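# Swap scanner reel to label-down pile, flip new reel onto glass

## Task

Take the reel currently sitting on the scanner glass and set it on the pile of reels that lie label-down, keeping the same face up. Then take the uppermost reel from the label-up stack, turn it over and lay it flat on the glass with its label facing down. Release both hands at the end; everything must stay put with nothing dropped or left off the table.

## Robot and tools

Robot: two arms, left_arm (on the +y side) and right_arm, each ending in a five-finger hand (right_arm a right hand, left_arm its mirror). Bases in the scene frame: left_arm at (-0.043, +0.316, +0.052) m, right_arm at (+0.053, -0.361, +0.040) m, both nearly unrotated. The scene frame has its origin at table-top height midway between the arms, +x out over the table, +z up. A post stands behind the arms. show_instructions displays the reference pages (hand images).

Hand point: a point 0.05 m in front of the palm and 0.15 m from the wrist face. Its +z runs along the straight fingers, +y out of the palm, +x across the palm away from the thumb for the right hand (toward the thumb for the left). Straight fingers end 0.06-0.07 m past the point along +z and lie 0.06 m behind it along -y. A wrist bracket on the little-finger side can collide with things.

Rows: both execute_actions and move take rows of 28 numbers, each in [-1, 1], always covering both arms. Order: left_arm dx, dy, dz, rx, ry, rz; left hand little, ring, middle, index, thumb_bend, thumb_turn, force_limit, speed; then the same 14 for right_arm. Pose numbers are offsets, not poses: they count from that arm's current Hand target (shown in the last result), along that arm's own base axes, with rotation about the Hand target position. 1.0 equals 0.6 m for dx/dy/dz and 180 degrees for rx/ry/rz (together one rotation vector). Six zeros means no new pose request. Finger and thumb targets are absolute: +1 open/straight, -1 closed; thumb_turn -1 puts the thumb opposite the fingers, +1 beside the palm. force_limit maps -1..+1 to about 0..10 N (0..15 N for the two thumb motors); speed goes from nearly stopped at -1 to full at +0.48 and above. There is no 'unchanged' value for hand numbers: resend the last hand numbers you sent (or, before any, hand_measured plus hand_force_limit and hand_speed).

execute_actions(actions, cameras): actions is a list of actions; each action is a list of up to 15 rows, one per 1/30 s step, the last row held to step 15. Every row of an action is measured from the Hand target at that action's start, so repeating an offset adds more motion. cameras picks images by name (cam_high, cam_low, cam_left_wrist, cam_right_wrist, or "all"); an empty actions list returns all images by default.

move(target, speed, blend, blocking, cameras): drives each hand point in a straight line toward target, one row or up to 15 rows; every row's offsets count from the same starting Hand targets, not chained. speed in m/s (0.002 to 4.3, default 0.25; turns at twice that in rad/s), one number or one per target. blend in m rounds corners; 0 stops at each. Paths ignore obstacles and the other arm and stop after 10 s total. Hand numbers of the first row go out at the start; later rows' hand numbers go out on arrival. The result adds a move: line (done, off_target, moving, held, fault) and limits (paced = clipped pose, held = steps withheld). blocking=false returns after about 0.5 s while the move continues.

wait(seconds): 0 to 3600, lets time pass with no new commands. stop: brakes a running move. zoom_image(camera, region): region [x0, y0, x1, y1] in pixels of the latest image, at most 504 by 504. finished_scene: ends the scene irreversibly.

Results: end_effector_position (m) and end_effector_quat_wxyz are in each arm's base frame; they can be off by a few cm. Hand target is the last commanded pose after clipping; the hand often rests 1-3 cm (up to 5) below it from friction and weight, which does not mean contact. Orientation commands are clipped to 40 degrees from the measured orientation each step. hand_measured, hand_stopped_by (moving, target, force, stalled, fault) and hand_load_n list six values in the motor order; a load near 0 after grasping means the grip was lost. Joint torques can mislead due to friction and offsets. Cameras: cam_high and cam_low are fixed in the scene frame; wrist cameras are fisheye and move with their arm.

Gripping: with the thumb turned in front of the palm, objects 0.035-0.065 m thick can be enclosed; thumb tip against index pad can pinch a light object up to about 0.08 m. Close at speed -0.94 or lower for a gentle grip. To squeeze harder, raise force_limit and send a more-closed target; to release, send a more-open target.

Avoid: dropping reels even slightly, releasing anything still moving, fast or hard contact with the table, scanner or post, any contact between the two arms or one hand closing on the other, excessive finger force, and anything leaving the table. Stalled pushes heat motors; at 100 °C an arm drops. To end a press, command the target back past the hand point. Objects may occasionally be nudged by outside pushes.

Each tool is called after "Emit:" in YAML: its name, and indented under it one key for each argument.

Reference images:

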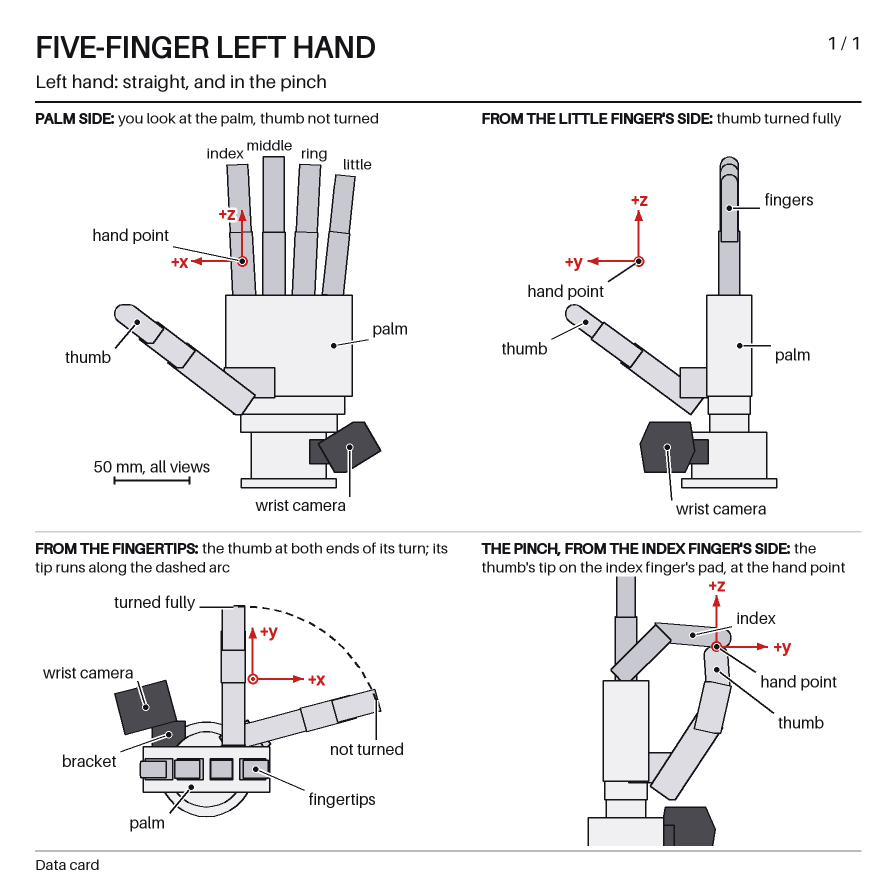

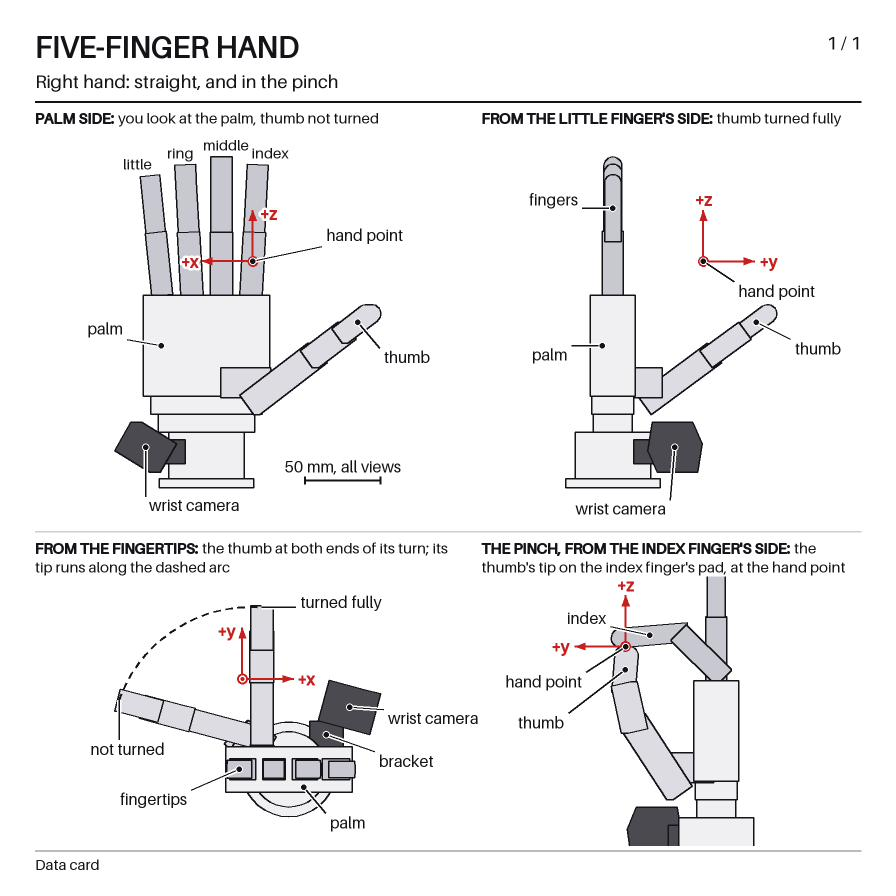

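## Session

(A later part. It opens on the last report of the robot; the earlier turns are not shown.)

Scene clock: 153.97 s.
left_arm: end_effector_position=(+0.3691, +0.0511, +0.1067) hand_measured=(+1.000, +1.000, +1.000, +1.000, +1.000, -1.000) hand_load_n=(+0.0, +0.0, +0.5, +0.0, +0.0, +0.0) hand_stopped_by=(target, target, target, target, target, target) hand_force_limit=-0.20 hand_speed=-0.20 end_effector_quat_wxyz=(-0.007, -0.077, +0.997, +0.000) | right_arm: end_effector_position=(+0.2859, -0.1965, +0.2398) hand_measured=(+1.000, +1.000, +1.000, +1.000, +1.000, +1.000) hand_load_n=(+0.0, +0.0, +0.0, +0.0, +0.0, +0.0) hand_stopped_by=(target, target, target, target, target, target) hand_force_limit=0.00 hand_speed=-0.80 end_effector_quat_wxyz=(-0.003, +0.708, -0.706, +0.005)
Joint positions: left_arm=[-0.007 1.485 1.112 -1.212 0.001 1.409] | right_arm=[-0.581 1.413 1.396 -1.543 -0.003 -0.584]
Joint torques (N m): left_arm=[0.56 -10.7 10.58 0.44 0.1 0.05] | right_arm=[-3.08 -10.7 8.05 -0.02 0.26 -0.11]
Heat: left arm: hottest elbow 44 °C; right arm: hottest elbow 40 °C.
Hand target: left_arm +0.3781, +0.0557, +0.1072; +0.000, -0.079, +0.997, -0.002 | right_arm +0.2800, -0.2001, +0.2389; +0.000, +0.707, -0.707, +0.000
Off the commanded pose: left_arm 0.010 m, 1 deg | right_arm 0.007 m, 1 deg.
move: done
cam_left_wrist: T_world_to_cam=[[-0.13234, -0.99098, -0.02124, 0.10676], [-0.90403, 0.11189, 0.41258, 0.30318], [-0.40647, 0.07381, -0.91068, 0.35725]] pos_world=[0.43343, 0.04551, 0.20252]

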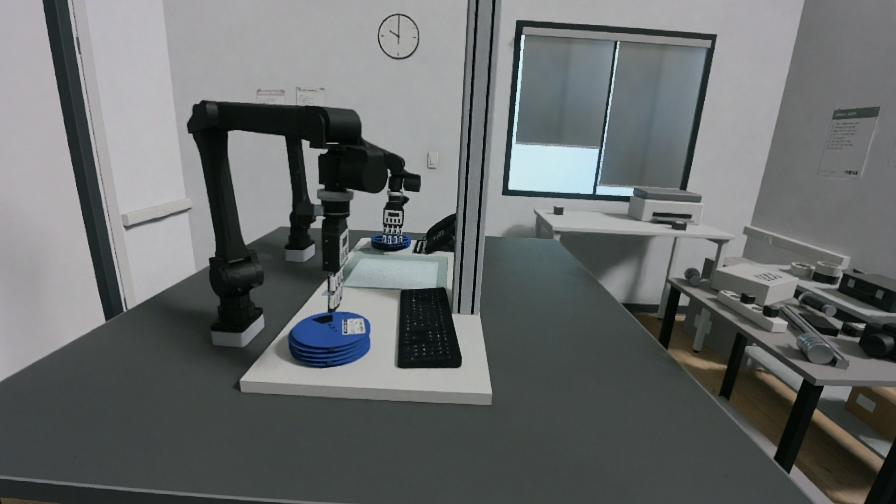

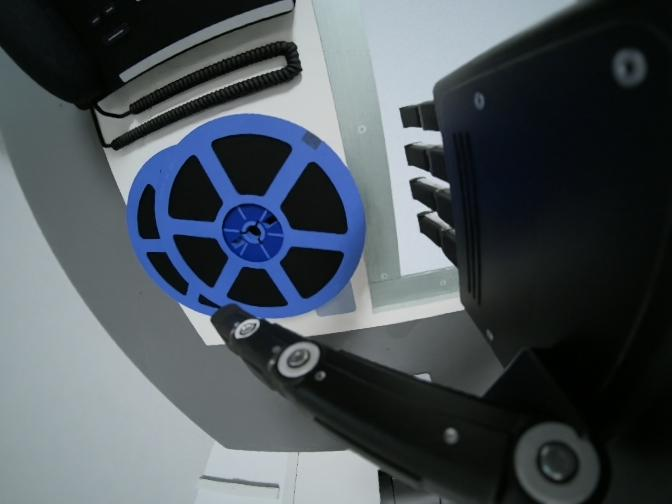

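Emit:
move:
  target: [0.0,0.0,-0.022,0,0,0,1,1,1,1,1,-1,-0.2,-0.2,0,0,0,0,0,0,1,1,1,1,1,1,0,-0.8]
  speed: [0.06]
  cameras: ["cam_low","cam_left_wrist"]

Emit:
zoom_image:
  camera: "cam_low"
  region: [365, 220, 415, 260]

Scene clock: 157.00 s.
left_arm: end_effector_position=(+0.3754, +0.0511, +0.0981) hand_measured=(+1.000, +1.000, +1.000, +1.000, +1.000, -1.000) hand_load_n=(+0.0, +0.0, +0.0, +0.0, +0.0, +0.0) hand_stopped_by=(target, target, target, target, target, target) hand_force_limit=-0.20 hand_speed=-0.20 end_effector_quat_wxyz=(+0.000, -0.077, +0.997, -0.001) | right_arm: end_effector_position=(+0.2859, -0.1965, +0.2398) hand_measured=(+1.000, +1.000, +1.000, +1.000, +1.000, +1.000) hand_load_n=(+0.0, +0.0, +0.0, +0.0, +0.0, +0.0) hand_stopped_by=(target, target, target, target, target, target) hand_force_limit=0.00 hand_speed=-0.80 end_effector_quat_wxyz=(-0.003, +0.708, -0.706, +0.005)
Joint positions: left_arm=[-0.007 1.499 1.105 -1.176 0.001 1.409] | right_arm=[-0.581 1.413 1.396 -1.543 -0.003 -0.584]
Joint torques (N m): left_arm=[0.56 -10.87 9.14 0.5 0.11 0.05] | right_arm=[-3.08 -10.7 8.03 -0.08 0.26 -0.12]
Heat: left arm: hottest elbow 44 °C; right arm: hottest elbow 40 °C.
Hand target: left_arm +0.3782, +0.0557, +0.0941; +0.000, -0.079, +0.997, -0.002 | right_arm +0.2800, -0.2001, +0.2389; +0.000, +0.707, -0.707, +0.000
Off the commanded pose: left_arm 0.007 m, 0 deg | right_arm 0.007 m, 1 deg.
move: done
cam_left_wrist: T_world_to_cam=[[-0.13207, -0.99097, -0.02303, 0.10746], [-0.9099, 0.11199, 0.39942, 0.31584], [-0.39323, 0.07371, -0.91648, 0.34753]] pos_world=[0.43823, 0.04551, 0.19483]

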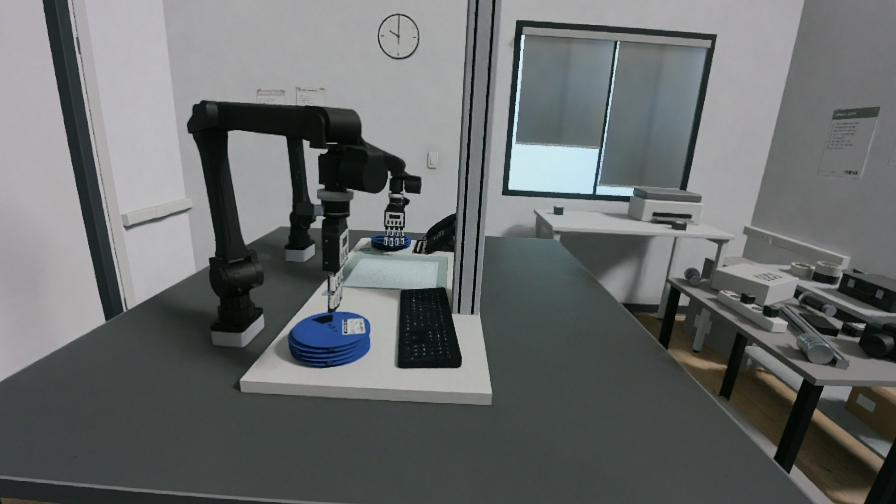

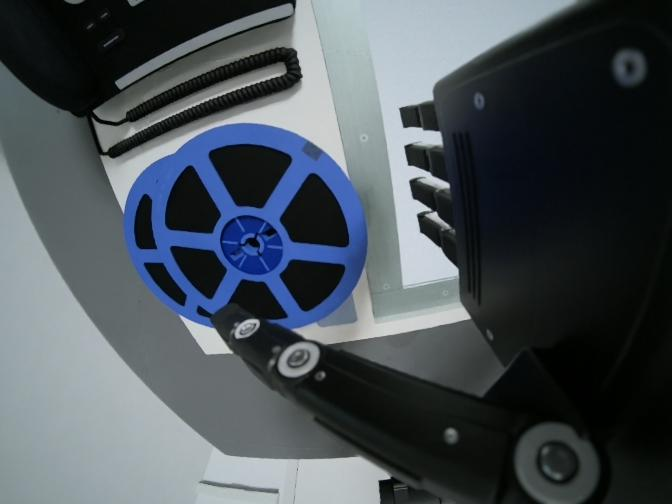

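Scaled by 10.080 from the camera's image (finer frame: 1280x720).

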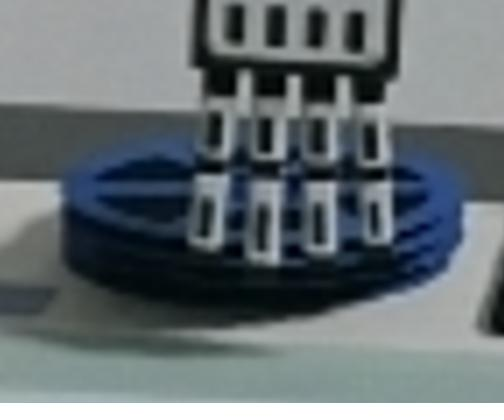

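Emit:
move:
  target: [-0.005,0.0,-0.018,0,0,0,1,1,1,1,1,-1,-0.2,-0.2,0,0,0,0,0,0,1,1,1,1,1,1,0,-0.8]
  speed: [0.06]
  cameras: ["cam_low"]

Emit:
zoom_image:
  camera: "cam_low"
  region: [365, 220, 415, 260]

Scene clock: 158.30 s.
left_arm: end_effector_position=(+0.3722, +0.0511, +0.0871) hand_measured=(+1.000, +1.000, +1.000, +1.000, +1.000, -1.000) hand_load_n=(+0.0, +0.0, +0.0, +0.0, +0.0, +0.0) hand_stopped_by=(target, target, target, target, target, target) hand_force_limit=-0.20 hand_speed=-0.20 end_effector_quat_wxyz=(+0.000, -0.077, +0.997, -0.001) | right_arm: end_effector_position=(+0.2859, -0.1965, +0.2398) hand_measured=(+1.000, +1.000, +1.000, +1.000, +1.000, +1.000) hand_load_n=(-0.5, +0.0, +0.0, -0.5, +0.0, +0.0) hand_stopped_by=(target, target, target, target, target, target) hand_force_limit=0.00 hand_speed=-0.80 end_effector_quat_wxyz=(-0.003, +0.708, -0.706, +0.005)
Joint positions: left_arm=[-0.007 1.503 1.078 -1.146 0.001 1.409] | right_arm=[-0.581 1.413 1.396 -1.543 -0.003 -0.584]
Joint torques (N m): left_arm=[0.56 -10.81 9.06 0.51 0.11 0.05] | right_arm=[-3.02 -10.75 8.01 -0.03 0.25 -0.12]
Heat: left arm: hottest elbow 44 °C; right arm: hottest elbow 40 °C.
Hand target: left_arm +0.3752, +0.0557, +0.0832; +0.000, -0.079, +0.997, -0.002 | right_arm +0.2800, -0.2001, +0.2389; +0.000, +0.707, -0.707, +0.000
Off the commanded pose: left_arm 0.007 m, 0 deg | right_arm 0.007 m, 1 deg.
move: done

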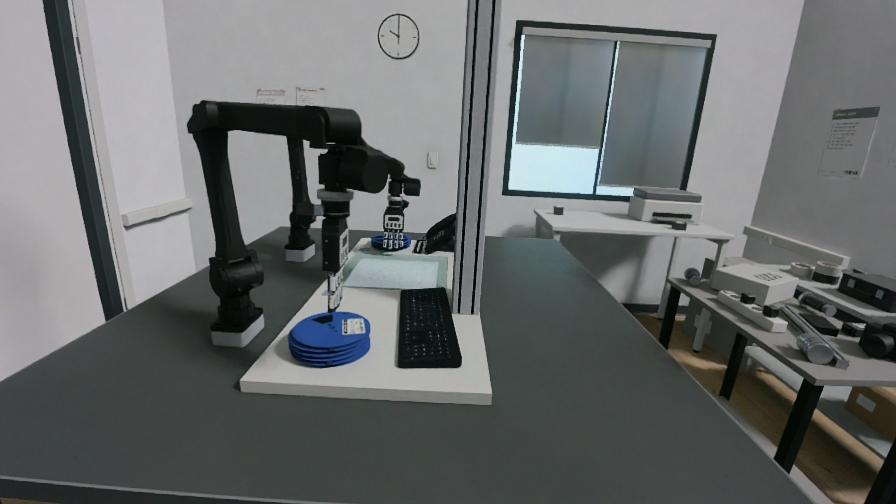

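Scaled by 10.080 from the camera's image (finer frame: 1280x720).

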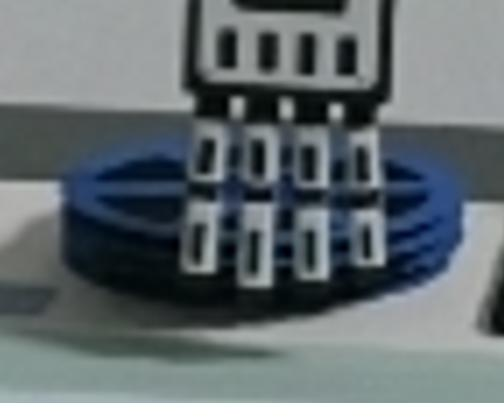

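Emit:
move:
  target: [-0.0203,0.0767,0.0,0,0,0,1,1,1,1,1,-1,-0.2,-0.2,0,0,0,0,0,0,1,1,1,1,1,1,0,-0.8]
  speed: [0.05]
  cameras: ["cam_left_wrist","cam_high","cam_low"]

Emit:
zoom_image:
  camera: "cam_high"
  region: [550, 120, 710, 280]

Scene clock: 160.23 s.
left_arm: end_effector_position=(+0.3617, +0.0939, +0.0800) hand_measured=(+1.000, +1.000, +1.000, +1.000, +1.000, -1.000) hand_load_n=(+0.0, +0.0, +0.0, +0.0, +0.0, +0.0) hand_stopped_by=(target, target, target, target, target, target) hand_force_limit=-0.20 hand_speed=-0.20 end_effector_quat_wxyz=(-0.010, -0.075, +0.997, -0.003) | right_arm: end_effector_position=(+0.2859, -0.1965, +0.2398) hand_measured=(+1.000, +1.000, +1.000, +1.000, +1.000, +1.000) hand_load_n=(+0.0, +0.0, +0.0, -0.5, +0.0, +0.0) hand_stopped_by=(target, target, target, target, target, target) hand_force_limit=0.00 hand_speed=-0.80 end_effector_quat_wxyz=(-0.003, +0.708, -0.706, +0.005)
Joint positions: left_arm=[0.101 1.503 1.056 -1.143 0.005 1.521] | right_arm=[-0.581 1.413 1.396 -1.543 -0.003 -0.584]
Joint torques (N m): left_arm=[1.03 -12.34 8.62 0.47 -0.05 0.06] | right_arm=[-2.9 -10.81 8.02 -0.02 0.26 -0.12]
Heat: left arm: hottest elbow 44 °C; right arm: hottest elbow 40 °C.
Hand target: left_arm +0.3631, +0.1018, +0.0833; +0.000, -0.079, +0.997, -0.002 | right_arm +0.2800, -0.2001, +0.2389; +0.000, +0.707, -0.707, +0.000
Off the commanded pose: left_arm 0.009 m, 1 deg | right_arm 0.007 m, 1 deg.
move: done
cam_left_wrist: T_world_to_cam=[[-0.13695, -0.99047, -0.01467, 0.14873], [-0.90142, 0.11846, 0.41642, 0.3008], [-0.41072, 0.07025, -0.90905, 0.32847]] pos_world=[0.42642, 0.0886, 0.17551]
Images, in order (width x height): cam_high 896x504, cam_low 896x504, cam_left_wrist 672x504.

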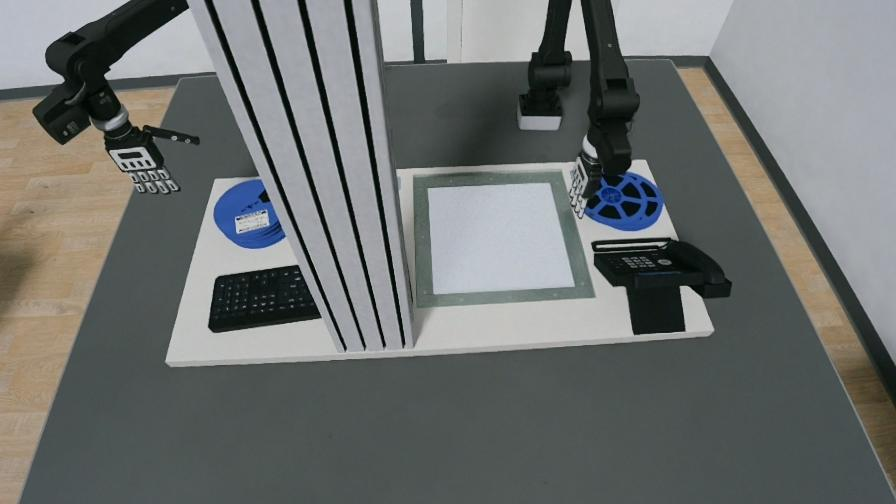

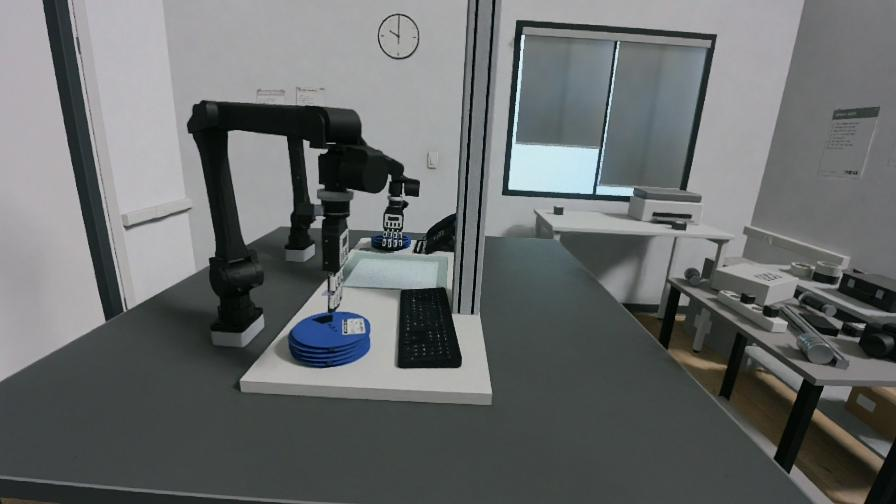

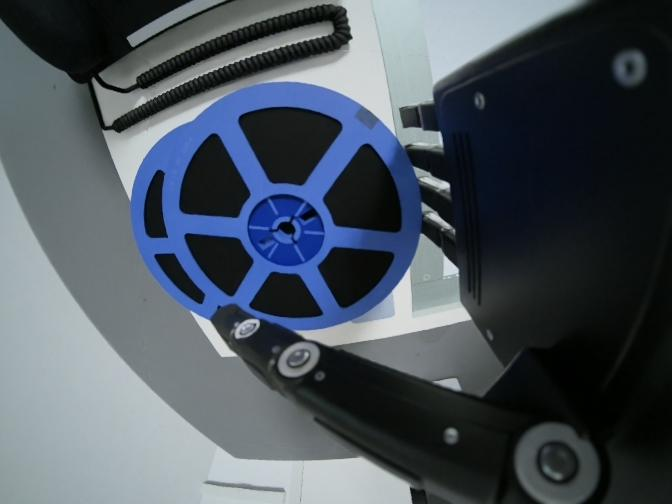

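Scaled by 3.150 from the camera's image (finer frame: 1280x720).

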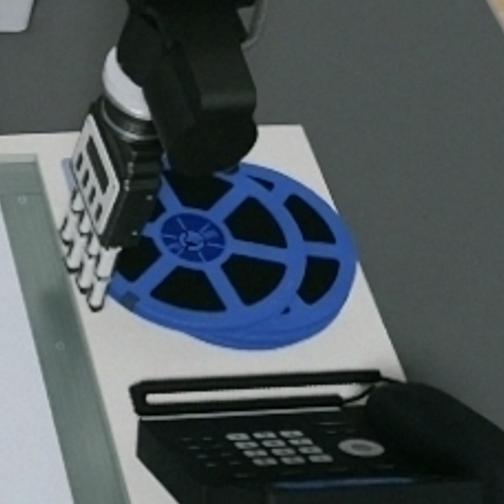

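Emit:
move:
  target:
    - [0.002,-0.01,0.0,0,0,0,1,1,1,1,1,-1,-0.2,-0.2,0,0,0,0,0,0,1,1,1,1,1,1,0,-0.8]
    - [0.002,-0.01,0.016,0,0,0,1,1,1,1,1,-1,-0.2,-0.2,0,0,0,0,0,0,1,1,1,1,1,1,0,-0.8]
  speed: [0.05, 0.05]

Scene clock: 161.53 s.
left_arm: end_effector_position=(+0.3602, +0.0938, +0.0809) hand_measured=(+1.000, +1.000, +1.000, +1.000, +1.000, -1.000) hand_load_n=(+0.0, +0.0, +0.0, +0.0, +0.0, +0.0) hand_stopped_by=(target, target, target, target, target, target) hand_force_limit=-0.20 hand_speed=-0.20 end_effector_quat_wxyz=(-0.012, -0.075, +0.997, -0.003) | right_arm: end_effector_position=(+0.2859, -0.1965, +0.2398) hand_measured=(+1.000, +1.000, +1.000, +1.000, +1.000, +1.000) hand_load_n=(+0.0, +0.0, +0.0, +0.0, +0.0, +0.0) hand_stopped_by=(target, target, target, target, target, target) hand_force_limit=0.00 hand_speed=-0.80 end_effector_quat_wxyz=(-0.003, +0.708, -0.706, +0.005)
Joint positions: left_arm=[0.101 1.501 1.056 -1.15 0.005 1.521] | right_arm=[-0.581 1.413 1.396 -1.543 -0.003 -0.584]
Joint torques (N m): left_arm=[-0.09 -12.92 10.15 -0.27 -0.03 -0.09] | right_arm=[-2.9 -10.64 7.99 0.01 0.27 -0.12]
Heat: left arm: hottest elbow 44 °C; right arm: hottest elbow 40 °C.
Hand target: left_arm +0.3643, +0.0958, +0.0930; +0.000, -0.079, +0.997, -0.002 | right_arm +0.2800, -0.2001, +0.2389; +0.000, +0.707, -0.707, +0.000
Off the commanded pose: left_arm 0.013 m, 1 deg | right_arm 0.007 m, 1 deg.
move: off_target (left_arm)

Emit:
move:
  target: [0.0,0.0,0.018,0,0,0,1,1,1,1,1,-1,-0.2,-0.2,0,0,0,0,0,0,1,1,1,1,1,1,0,-0.8]
  speed: [0.05]

Scene clock: 162.37 s.
left_arm: end_effector_position=(+0.3528, +0.0930, +0.0872) hand_measured=(+1.000, +1.000, +1.000, +1.000, +1.000, -1.000) hand_load_n=(+0.0, +0.0, +0.0, +0.0, +0.0, +0.0) hand_stopped_by=(target, target, target, target, target, target) hand_force_limit=-0.20 hand_speed=-0.20 end_effector_quat_wxyz=(-0.020, -0.075, +0.997, -0.003) | right_arm: end_effector_position=(+0.2859, -0.1965, +0.2398) hand_measured=(+1.000, +1.000, +1.000, +1.000, +1.000, +1.000) hand_load_n=(+0.0, +0.0, +0.0, +0.0, -0.5, +0.0) hand_stopped_by=(target, target, target, target, target, target) hand_force_limit=0.00 hand_speed=-0.80 end_effector_quat_wxyz=(-0.003, +0.708, -0.706, +0.005)
Joint positions: left_arm=[0.101 1.487 1.056 -1.18 0.005 1.521] | right_arm=[-0.581 1.413 1.396 -1.543 -0.003 -0.584]
Joint torques (N m): left_arm=[-0.09 -12.51 11.81 -0.25 -0.03 -0.09] | right_arm=[-3.08 -10.75 8.02 -0.05 0.26 -0.12]
Heat: left arm: hottest elbow 44 °C; right arm: hottest elbow 40 °C.
Hand target: left_arm +0.3643, +0.0958, +0.1037; +0.000, -0.079, +0.997, -0.002 | right_arm +0.2800, -0.2001, +0.2389; +0.000, +0.707, -0.707, +0.000
Off the commanded pose: left_arm 0.020 m, 2 deg | right_arm 0.007 m, 1 deg.
move: off_target (left_arm)

Emit:
move:
  target: [-0.008,0.0403,-0.0203,0,0,0,1,1,1,1,1,-1,-0.2,-0.2,0,0,0,0,0,0,1,1,1,1,1,1,0,-0.8]
  speed: [0.05]
  cameras: ["cam_left_wrist","cam_high","cam_low"]

Emit:
zoom_image:
  camera: "cam_high"
  region: [550, 120, 710, 280]

Emit:
zoom_image:
  camera: "cam_low"
  region: [365, 220, 415, 260]

Scene clock: 164.03 s.
left_arm: end_effector_position=(+0.3537, +0.1121, +0.0866) hand_measured=(+1.000, +1.000, +1.000, +1.000, +1.000, -1.000) hand_load_n=(+0.0, +0.0, +0.0, +0.0, +0.0, +0.0) hand_stopped_by=(target, target, target, target, target, target) hand_force_limit=-0.20 hand_speed=-0.20 end_effector_quat_wxyz=(-0.013, -0.076, +0.997, -0.004) | right_arm: end_effector_position=(+0.2859, -0.1965, +0.2398) hand_measured=(+1.000, +1.000, +1.000, +1.000, +1.000, +1.000) hand_load_n=(+0.0, +0.0, +0.0, +0.0, +0.0, +0.0) hand_stopped_by=(target, target, target, target, target, target) hand_force_limit=0.00 hand_speed=-0.80 end_effector_quat_wxyz=(-0.003, +0.708, -0.706, +0.005)
Joint positions: left_arm=[0.148 1.487 1.056 -1.167 0.005 1.567] | right_arm=[-0.581 1.413 1.396 -1.543 -0.003 -0.584]
Joint torques (N m): left_arm=[0.91 -11.81 9.65 0.49 -0.05 0.11] | right_arm=[-3.02 -10.75 8.05 -0.02 0.27 -0.12]
Heat: left arm: hottest elbow 44 °C; right arm: hottest elbow 40 °C.
Hand target: left_arm +0.3594, +0.1201, +0.0915; +0.000, -0.079, +0.997, -0.002 | right_arm +0.2800, -0.2001, +0.2389; +0.000, +0.707, -0.707, +0.000
Off the commanded pose: left_arm 0.011 m, 2 deg | right_arm 0.007 m, 1 deg.
move: off_target (left_arm)
cam_left_wrist: T_world_to_cam=[[-0.13546, -0.99071, -0.01184, 0.16493], [-0.89875, 0.11784, 0.42234, 0.28733], [-0.41702, 0.06785, -0.90636, 0.33221]] pos_world=[0.41912, 0.107, 0.18171]
Images, in order (width x height): cam_high 896x504, cam_low 896x504, cam_left_wrist 672x504.

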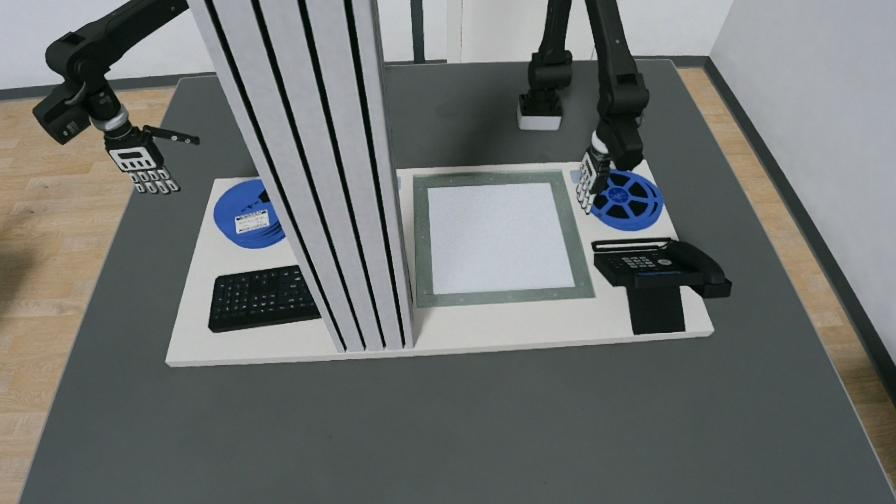

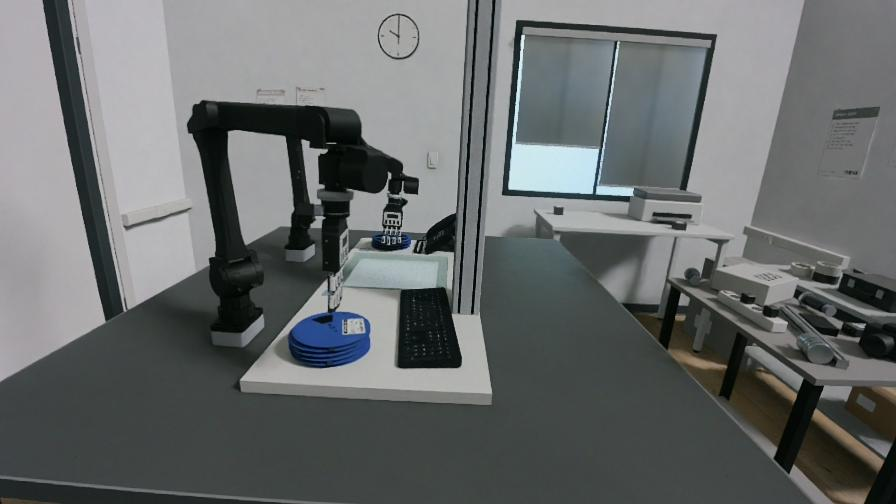

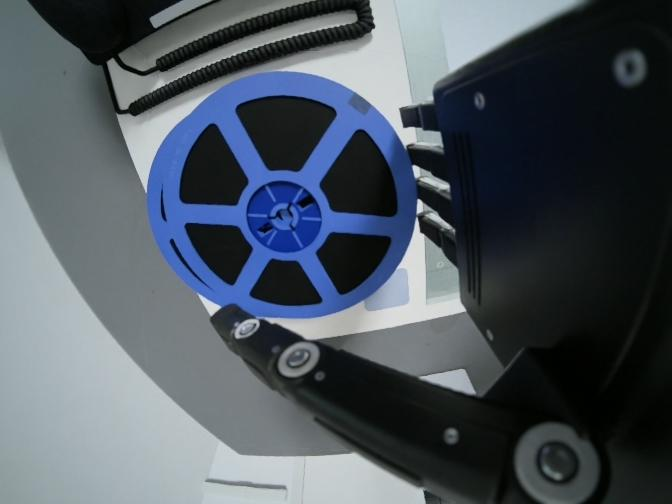

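Scaled by 3.150 from the camera's image (finer frame: 1280x720).

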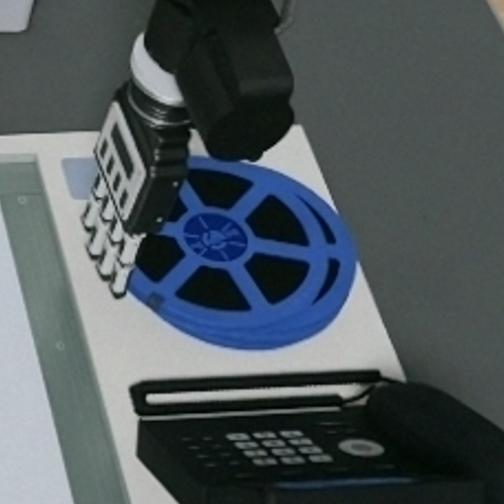

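Scaled by 10.080 from the camera's image (finer frame: 1280x720).

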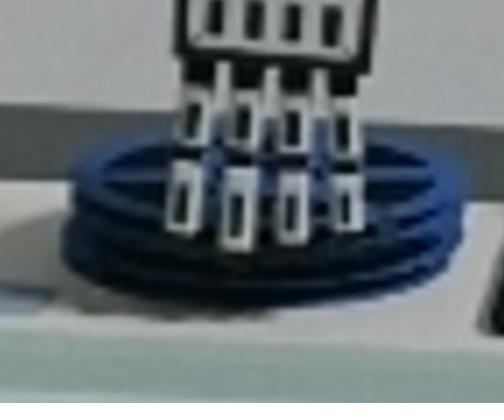

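Emit:
move:
  target: [-0.0157,0.0537,0.0,0,0,0,1,1,1,1,1,-1,-0.2,-0.2,0,0,0,0,0,0,1,1,1,1,1,1,0,-0.8]
  speed: [0.05]
  cameras: ["cam_left_wrist","cam_high","cam_low"]

Emit:
zoom_image:
  camera: "cam_high"
  region: [550, 120, 710, 280]

Emit:
zoom_image:
  camera: "cam_low"
  region: [365, 220, 415, 260]

Scene clock: 165.93 s.
left_arm: end_effector_position=(+0.3480, +0.1435, +0.0864) hand_measured=(+1.000, +1.000, +1.000, +1.000, +1.000, -1.000) hand_load_n=(+0.0, +0.0, +0.0, +0.0, +0.0, +0.0) hand_stopped_by=(target, target, target, target, target, target) hand_force_limit=-0.20 hand_speed=-0.20 end_effector_quat_wxyz=(-0.013, -0.075, +0.997, -0.006) | right_arm: end_effector_position=(+0.2859, -0.1965, +0.2398) hand_measured=(+1.000, +1.000, +1.000, +1.000, +1.000, +1.000) hand_load_n=(+0.0, +0.0, +0.0, +0.0, +0.0, +0.0) hand_stopped_by=(target, target, target, target, target, target) hand_force_limit=0.00 hand_speed=-0.80 end_effector_quat_wxyz=(-0.003, +0.708, -0.706, +0.005)
Joint positions: left_arm=[0.23 1.487 1.056 -1.167 0.007 1.65] | right_arm=[-0.581 1.413 1.396 -1.543 -0.003 -0.584]
Joint torques (N m): left_arm=[1.03 -12.28 9.01 0.5 -0.11 0.1] | right_arm=[-2.9 -10.81 8.01 0.01 0.26 -0.12]
Heat: left arm: hottest elbow 44 °C; right arm: hottest elbow 40 °C.
Hand target: left_arm +0.3500, +0.1522, +0.0915; +0.000, -0.079, +0.997, -0.002 | right_arm +0.2800, -0.2001, +0.2389; +0.000, +0.707, -0.707, +0.000
Off the commanded pose: left_arm 0.010 m, 2 deg | right_arm 0.007 m, 1 deg.
move: done
cam_left_wrist: T_world_to_cam=[[-0.13695, -0.99055, -0.00801, 0.19553], [-0.89908, 0.1209, 0.42076, 0.27836], [-0.41581, 0.06483, -0.90714, 0.32748]] pos_world=[0.41322, 0.1388, 0.18151]
Images, in order (width x height): cam_high 896x504, cam_low 896x504, cam_left_wrist 672x504.

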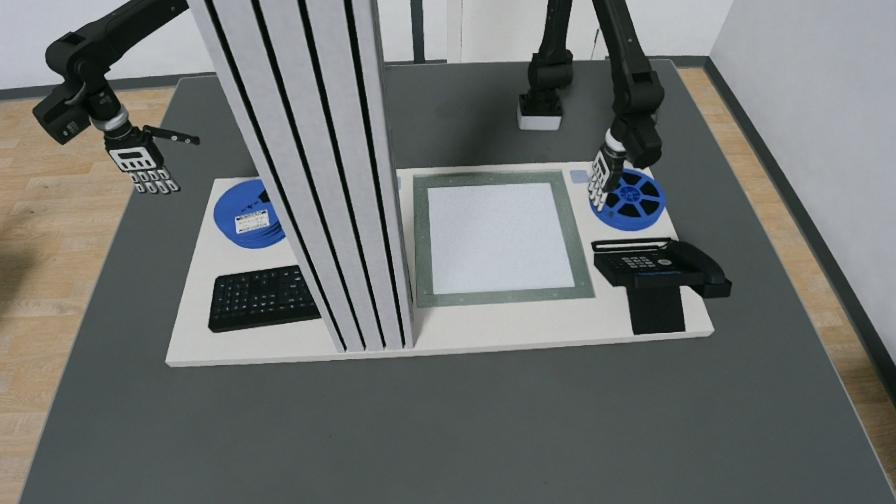

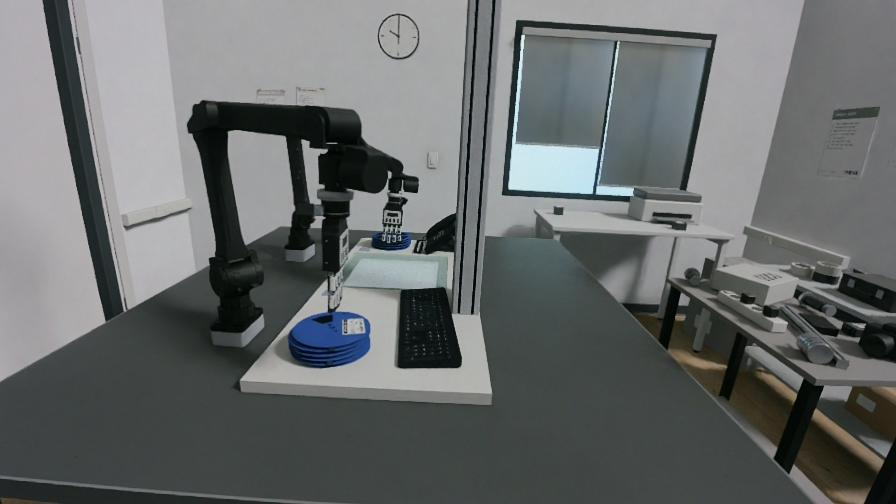

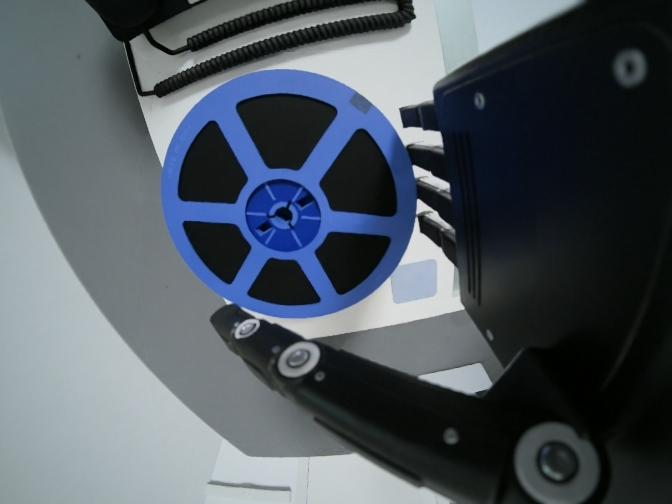

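Scaled by 3.150 from the camera's image (finer frame: 1280x720).

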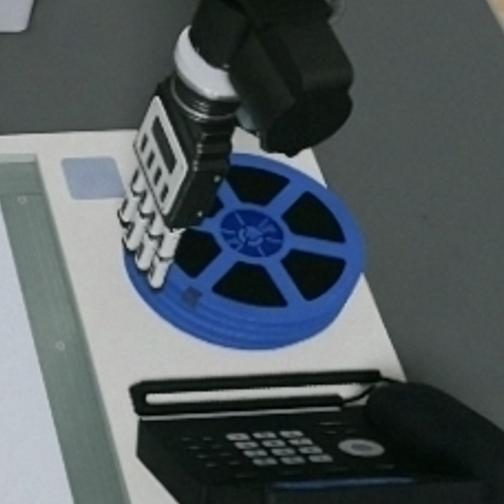

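Scaled by 10.080 from the camera's image (finer frame: 1280x720).

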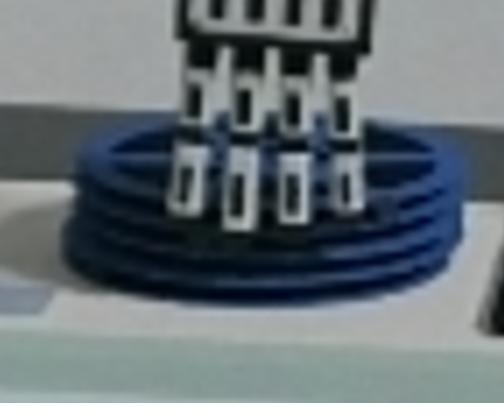

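Emit:
move:
  target:
    - [0.008,-0.06,0.0,0,0,0,1,1,1,1,1,-1,-0.2,-0.2,0,0,0,0,0,0,1,1,1,1,1,1,0,-0.8]
    - [0.0,-0.1,0.35,0,0,0,1,1,1,1,1,-1,-0.2,-0.2,0,0,0,0,0,0,1,1,1,1,1,1,0,-0.8]
  speed: [0.05,0.15]
  cameras: ["all"]

Emit:
zoom_image:
  camera: "cam_high"
  region: [550, 120, 710, 280]

Emit:
zoom_image:
  camera: "cam_high"
  region: [20, 80, 280, 280]

Emit:
zoom_image:
  camera: "cam_low"
  region: [270, 220, 400, 390]

Scene clock: 173.20 s.
left_arm: end_effector_position=(+0.3428, +0.0967, +0.2827) hand_measured=(+1.000, +1.000, +1.000, +1.000, +1.000, -1.000) hand_load_n=(+0.0, +0.0, +0.0, -0.5, +0.0, +0.0) hand_stopped_by=(target, target, target, target, target, target) hand_force_limit=-0.20 hand_speed=-0.20 end_effector_quat_wxyz=(-0.010, -0.082, +0.997, -0.003) | right_arm: end_effector_position=(+0.2859, -0.1965, +0.2398) hand_measured=(+1.000, +1.000, +1.000, +1.000, +1.000, +1.000) hand_load_n=(+0.0, +0.0, +0.0, +0.0, +0.0, +0.0) hand_stopped_by=(target, target, target, target, target, target) hand_force_limit=0.00 hand_speed=-0.80 end_effector_quat_wxyz=(-0.003, +0.708, -0.706, +0.005)
Joint positions: left_arm=[0.114 1.364 1.456 -1.684 0.005 1.521] | right_arm=[-0.581 1.413 1.396 -1.543 -0.003 -0.584]
Joint torques (N m): left_arm=[-1.55 -11.4 13.7 -0.21 -0.13 -0.14] | right_arm=[-3.02 -10.99 8.01 -0.01 0.27 -0.11]
Heat: left arm: hottest elbow 44 °C; right arm: hottest elbow 40 °C.
Hand target: left_arm +0.3500, +0.0922, +0.3015; +0.000, -0.079, +0.997, -0.002 | right_arm +0.2800, -0.2001, +0.2389; +0.000, +0.707, -0.707, +0.000
Off the commanded pose: left_arm 0.021 m, 1 deg | right_arm 0.007 m, 1 deg.
joint sent to its limit (left arm) — joint 4 (wrist pitch), lower limit. The joint targets still meet the commanded pose.
move: off_target (left_arm)
cam_left_wrist: T_world_to_cam=[[-0.12409, -0.99216, -0.01499, 0.14764], [-0.9027, 0.1066, 0.41687, 0.20052], [-0.412, 0.06526, -0.90884, 0.50557]] pos_world=[0.40762, 0.09211, 0.37811]
cam_right_wrist: T_world_to_cam=[[-0.97765, -0.20552, 0.04422, 0.2261], [-0.14481, 0.81088, 0.56702, 0.05569], [-0.15239, 0.54794, -0.82252, 0.46159]] pos_world=[0.29945, -0.25162, 0.33809]

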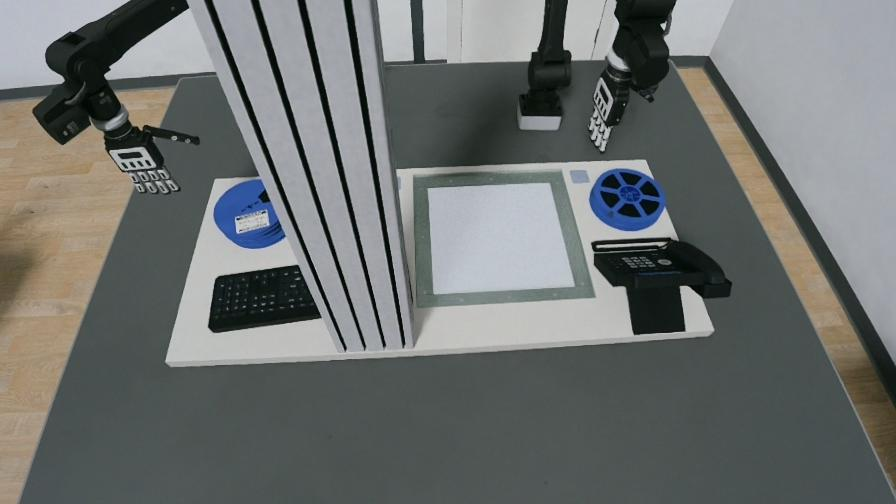

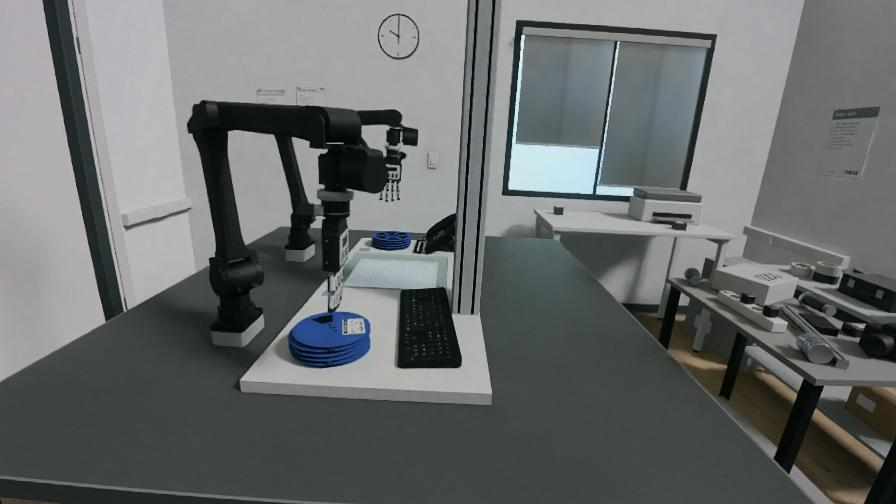

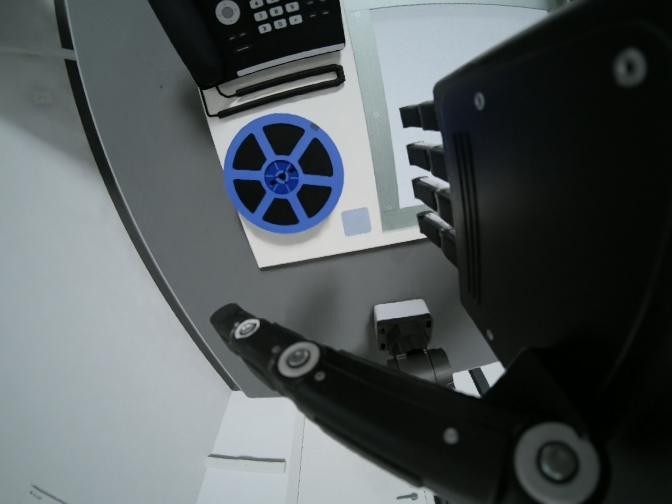

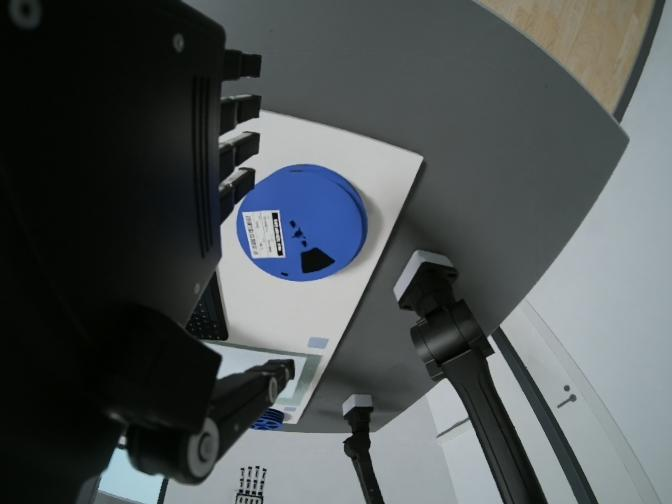

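Scaled by 3.150 from the camera's image (finer frame: 1280x720).

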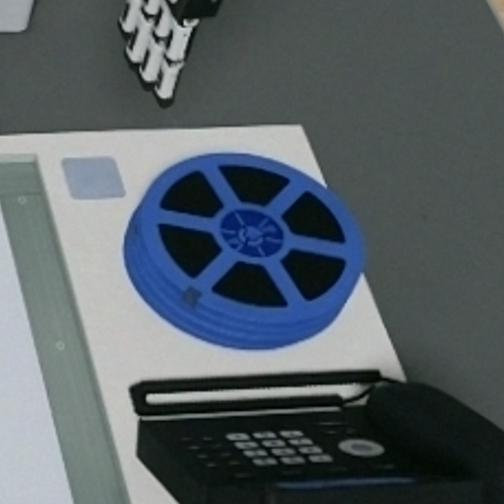

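Scaled by 1.938 from the camera's image (finer frame: 1280x720).

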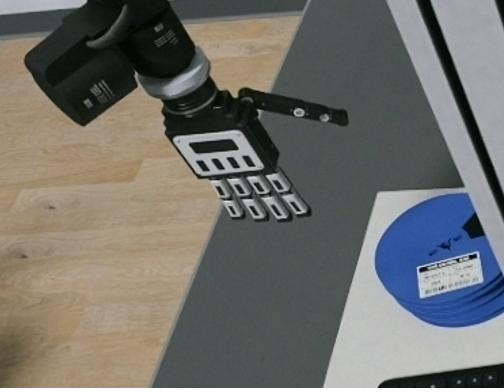

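Scaled by 2.965 from the camera's image (finer frame: 1280x720).

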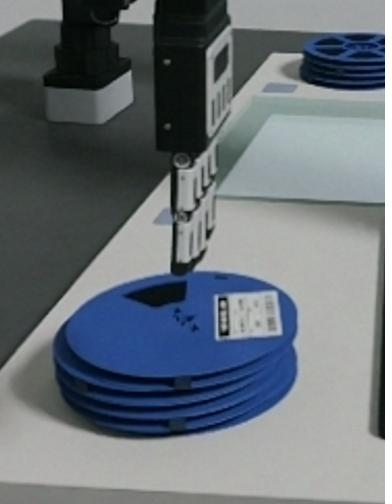

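Emit:
move:
  target:
    - [0,0,0,0,0,0,1,1,1,1,1,-1,-0.2,-0.2,-0.005,0.317,0.0,0,0,0.5,1,1,1,1,1,1,0,-0.8]
    - [0,0,0,0,0,0,1,1,1,1,1,-1,-0.2,-0.2,-0.005,0.317,-0.13,0,0,0.5,1,1,1,1,1,1,0,-0.8]
  speed: [0.2,0.15]
  cameras: ["cam_high","cam_low","cam_right_wrist"]

Scene clock: 180.17 s.
left_arm: end_effector_position=(+0.3427, +0.0966, +0.2827) hand_measured=(+1.000, +1.000, +1.000, +1.000, +1.000, -1.000) hand_load_n=(+0.0, +0.0, +0.0, +0.0, +0.0, +0.0) hand_stopped_by=(target, target, target, target, target, target) hand_force_limit=-0.20 hand_speed=-0.20 end_effector_quat_wxyz=(-0.010, -0.082, +0.997, -0.003) | right_arm: end_effector_position=(+0.2731, -0.0130, +0.1639) hand_measured=(+1.000, +1.000, +1.000, +1.000, +1.000, +1.000) hand_load_n=(+0.0, +0.0, +0.0, +0.0, +0.0, +0.0) hand_stopped_by=(target, target, target, target, target, target) hand_force_limit=0.00 hand_speed=-0.80 end_effector_quat_wxyz=(-0.001, +1.000, -0.012, -0.001)
Joint positions: left_arm=[0.114 1.364 1.456 -1.684 0.005 1.52] | right_arm=[0.15 1.163 0.971 -1.379 -0.003 -1.396]
Joint torques (N m): left_arm=[-1.61 -11.11 13.76 -0.21 -0.13 -0.14] | right_arm=[-0.67 -5.71 8.12 0.55 0.26 -0.11]
Heat: left arm: hottest elbow 47 °C; right arm: hottest elbow 40 °C.
Hand target: left_arm +0.3500, +0.0922, +0.3015; +0.000, -0.079, +0.997, -0.002 | right_arm +0.2770, -0.0099, +0.1608; +0.000, +1.000, +0.000, +0.000
Off the commanded pose: left_arm 0.021 m, 1 deg | right_arm 0.006 m, 1 deg.
joint sent to its limit (left arm) — joint 4 (wrist pitch), lower limit. The joint targets still meet the commanded pose.
move: done
cam_right_wrist: T_world_to_cam=[[0.17928, -0.98248, 0.05088, -0.07247], [-0.81208, -0.1186, 0.57137, 0.11753], [-0.55533, -0.14375, -0.81911, 0.39721]] pos_world=[0.32902, -0.00017, 0.26189]

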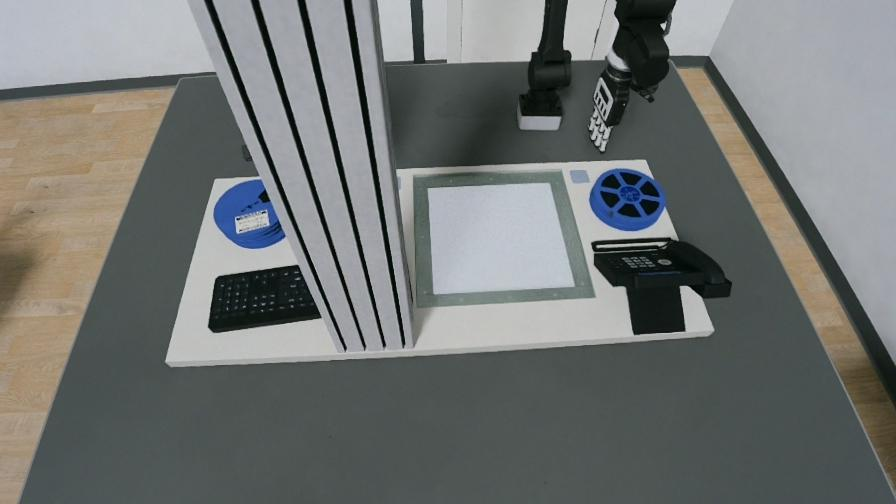

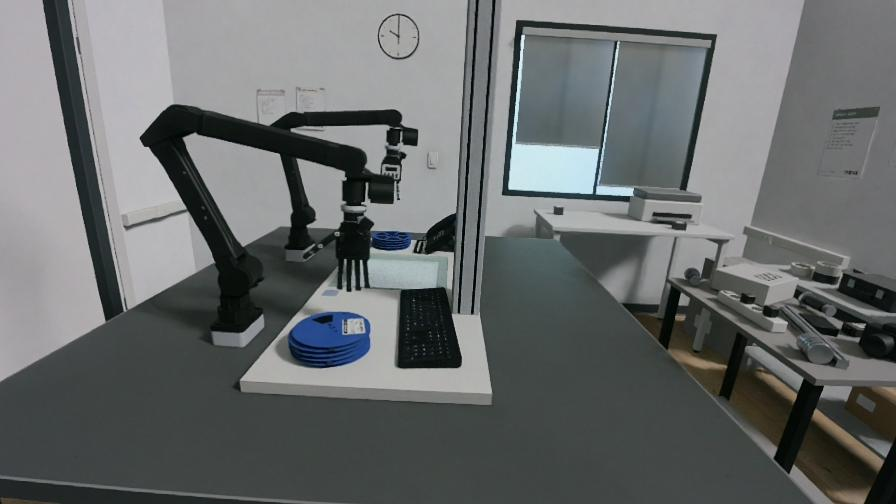

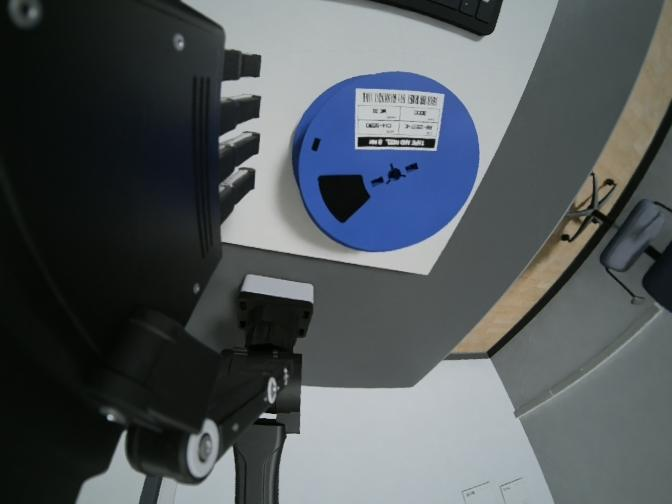

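Emit:
zoom_image:
  camera: "cam_right_wrist"
  region: [280, 60, 500, 270]

Scaled by 2.291 from the camera's image (finer frame: 960x720).

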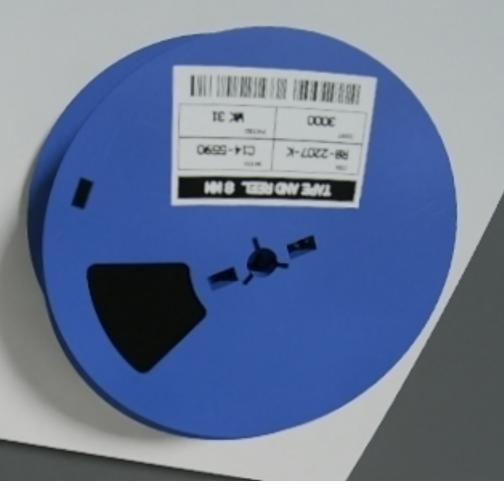

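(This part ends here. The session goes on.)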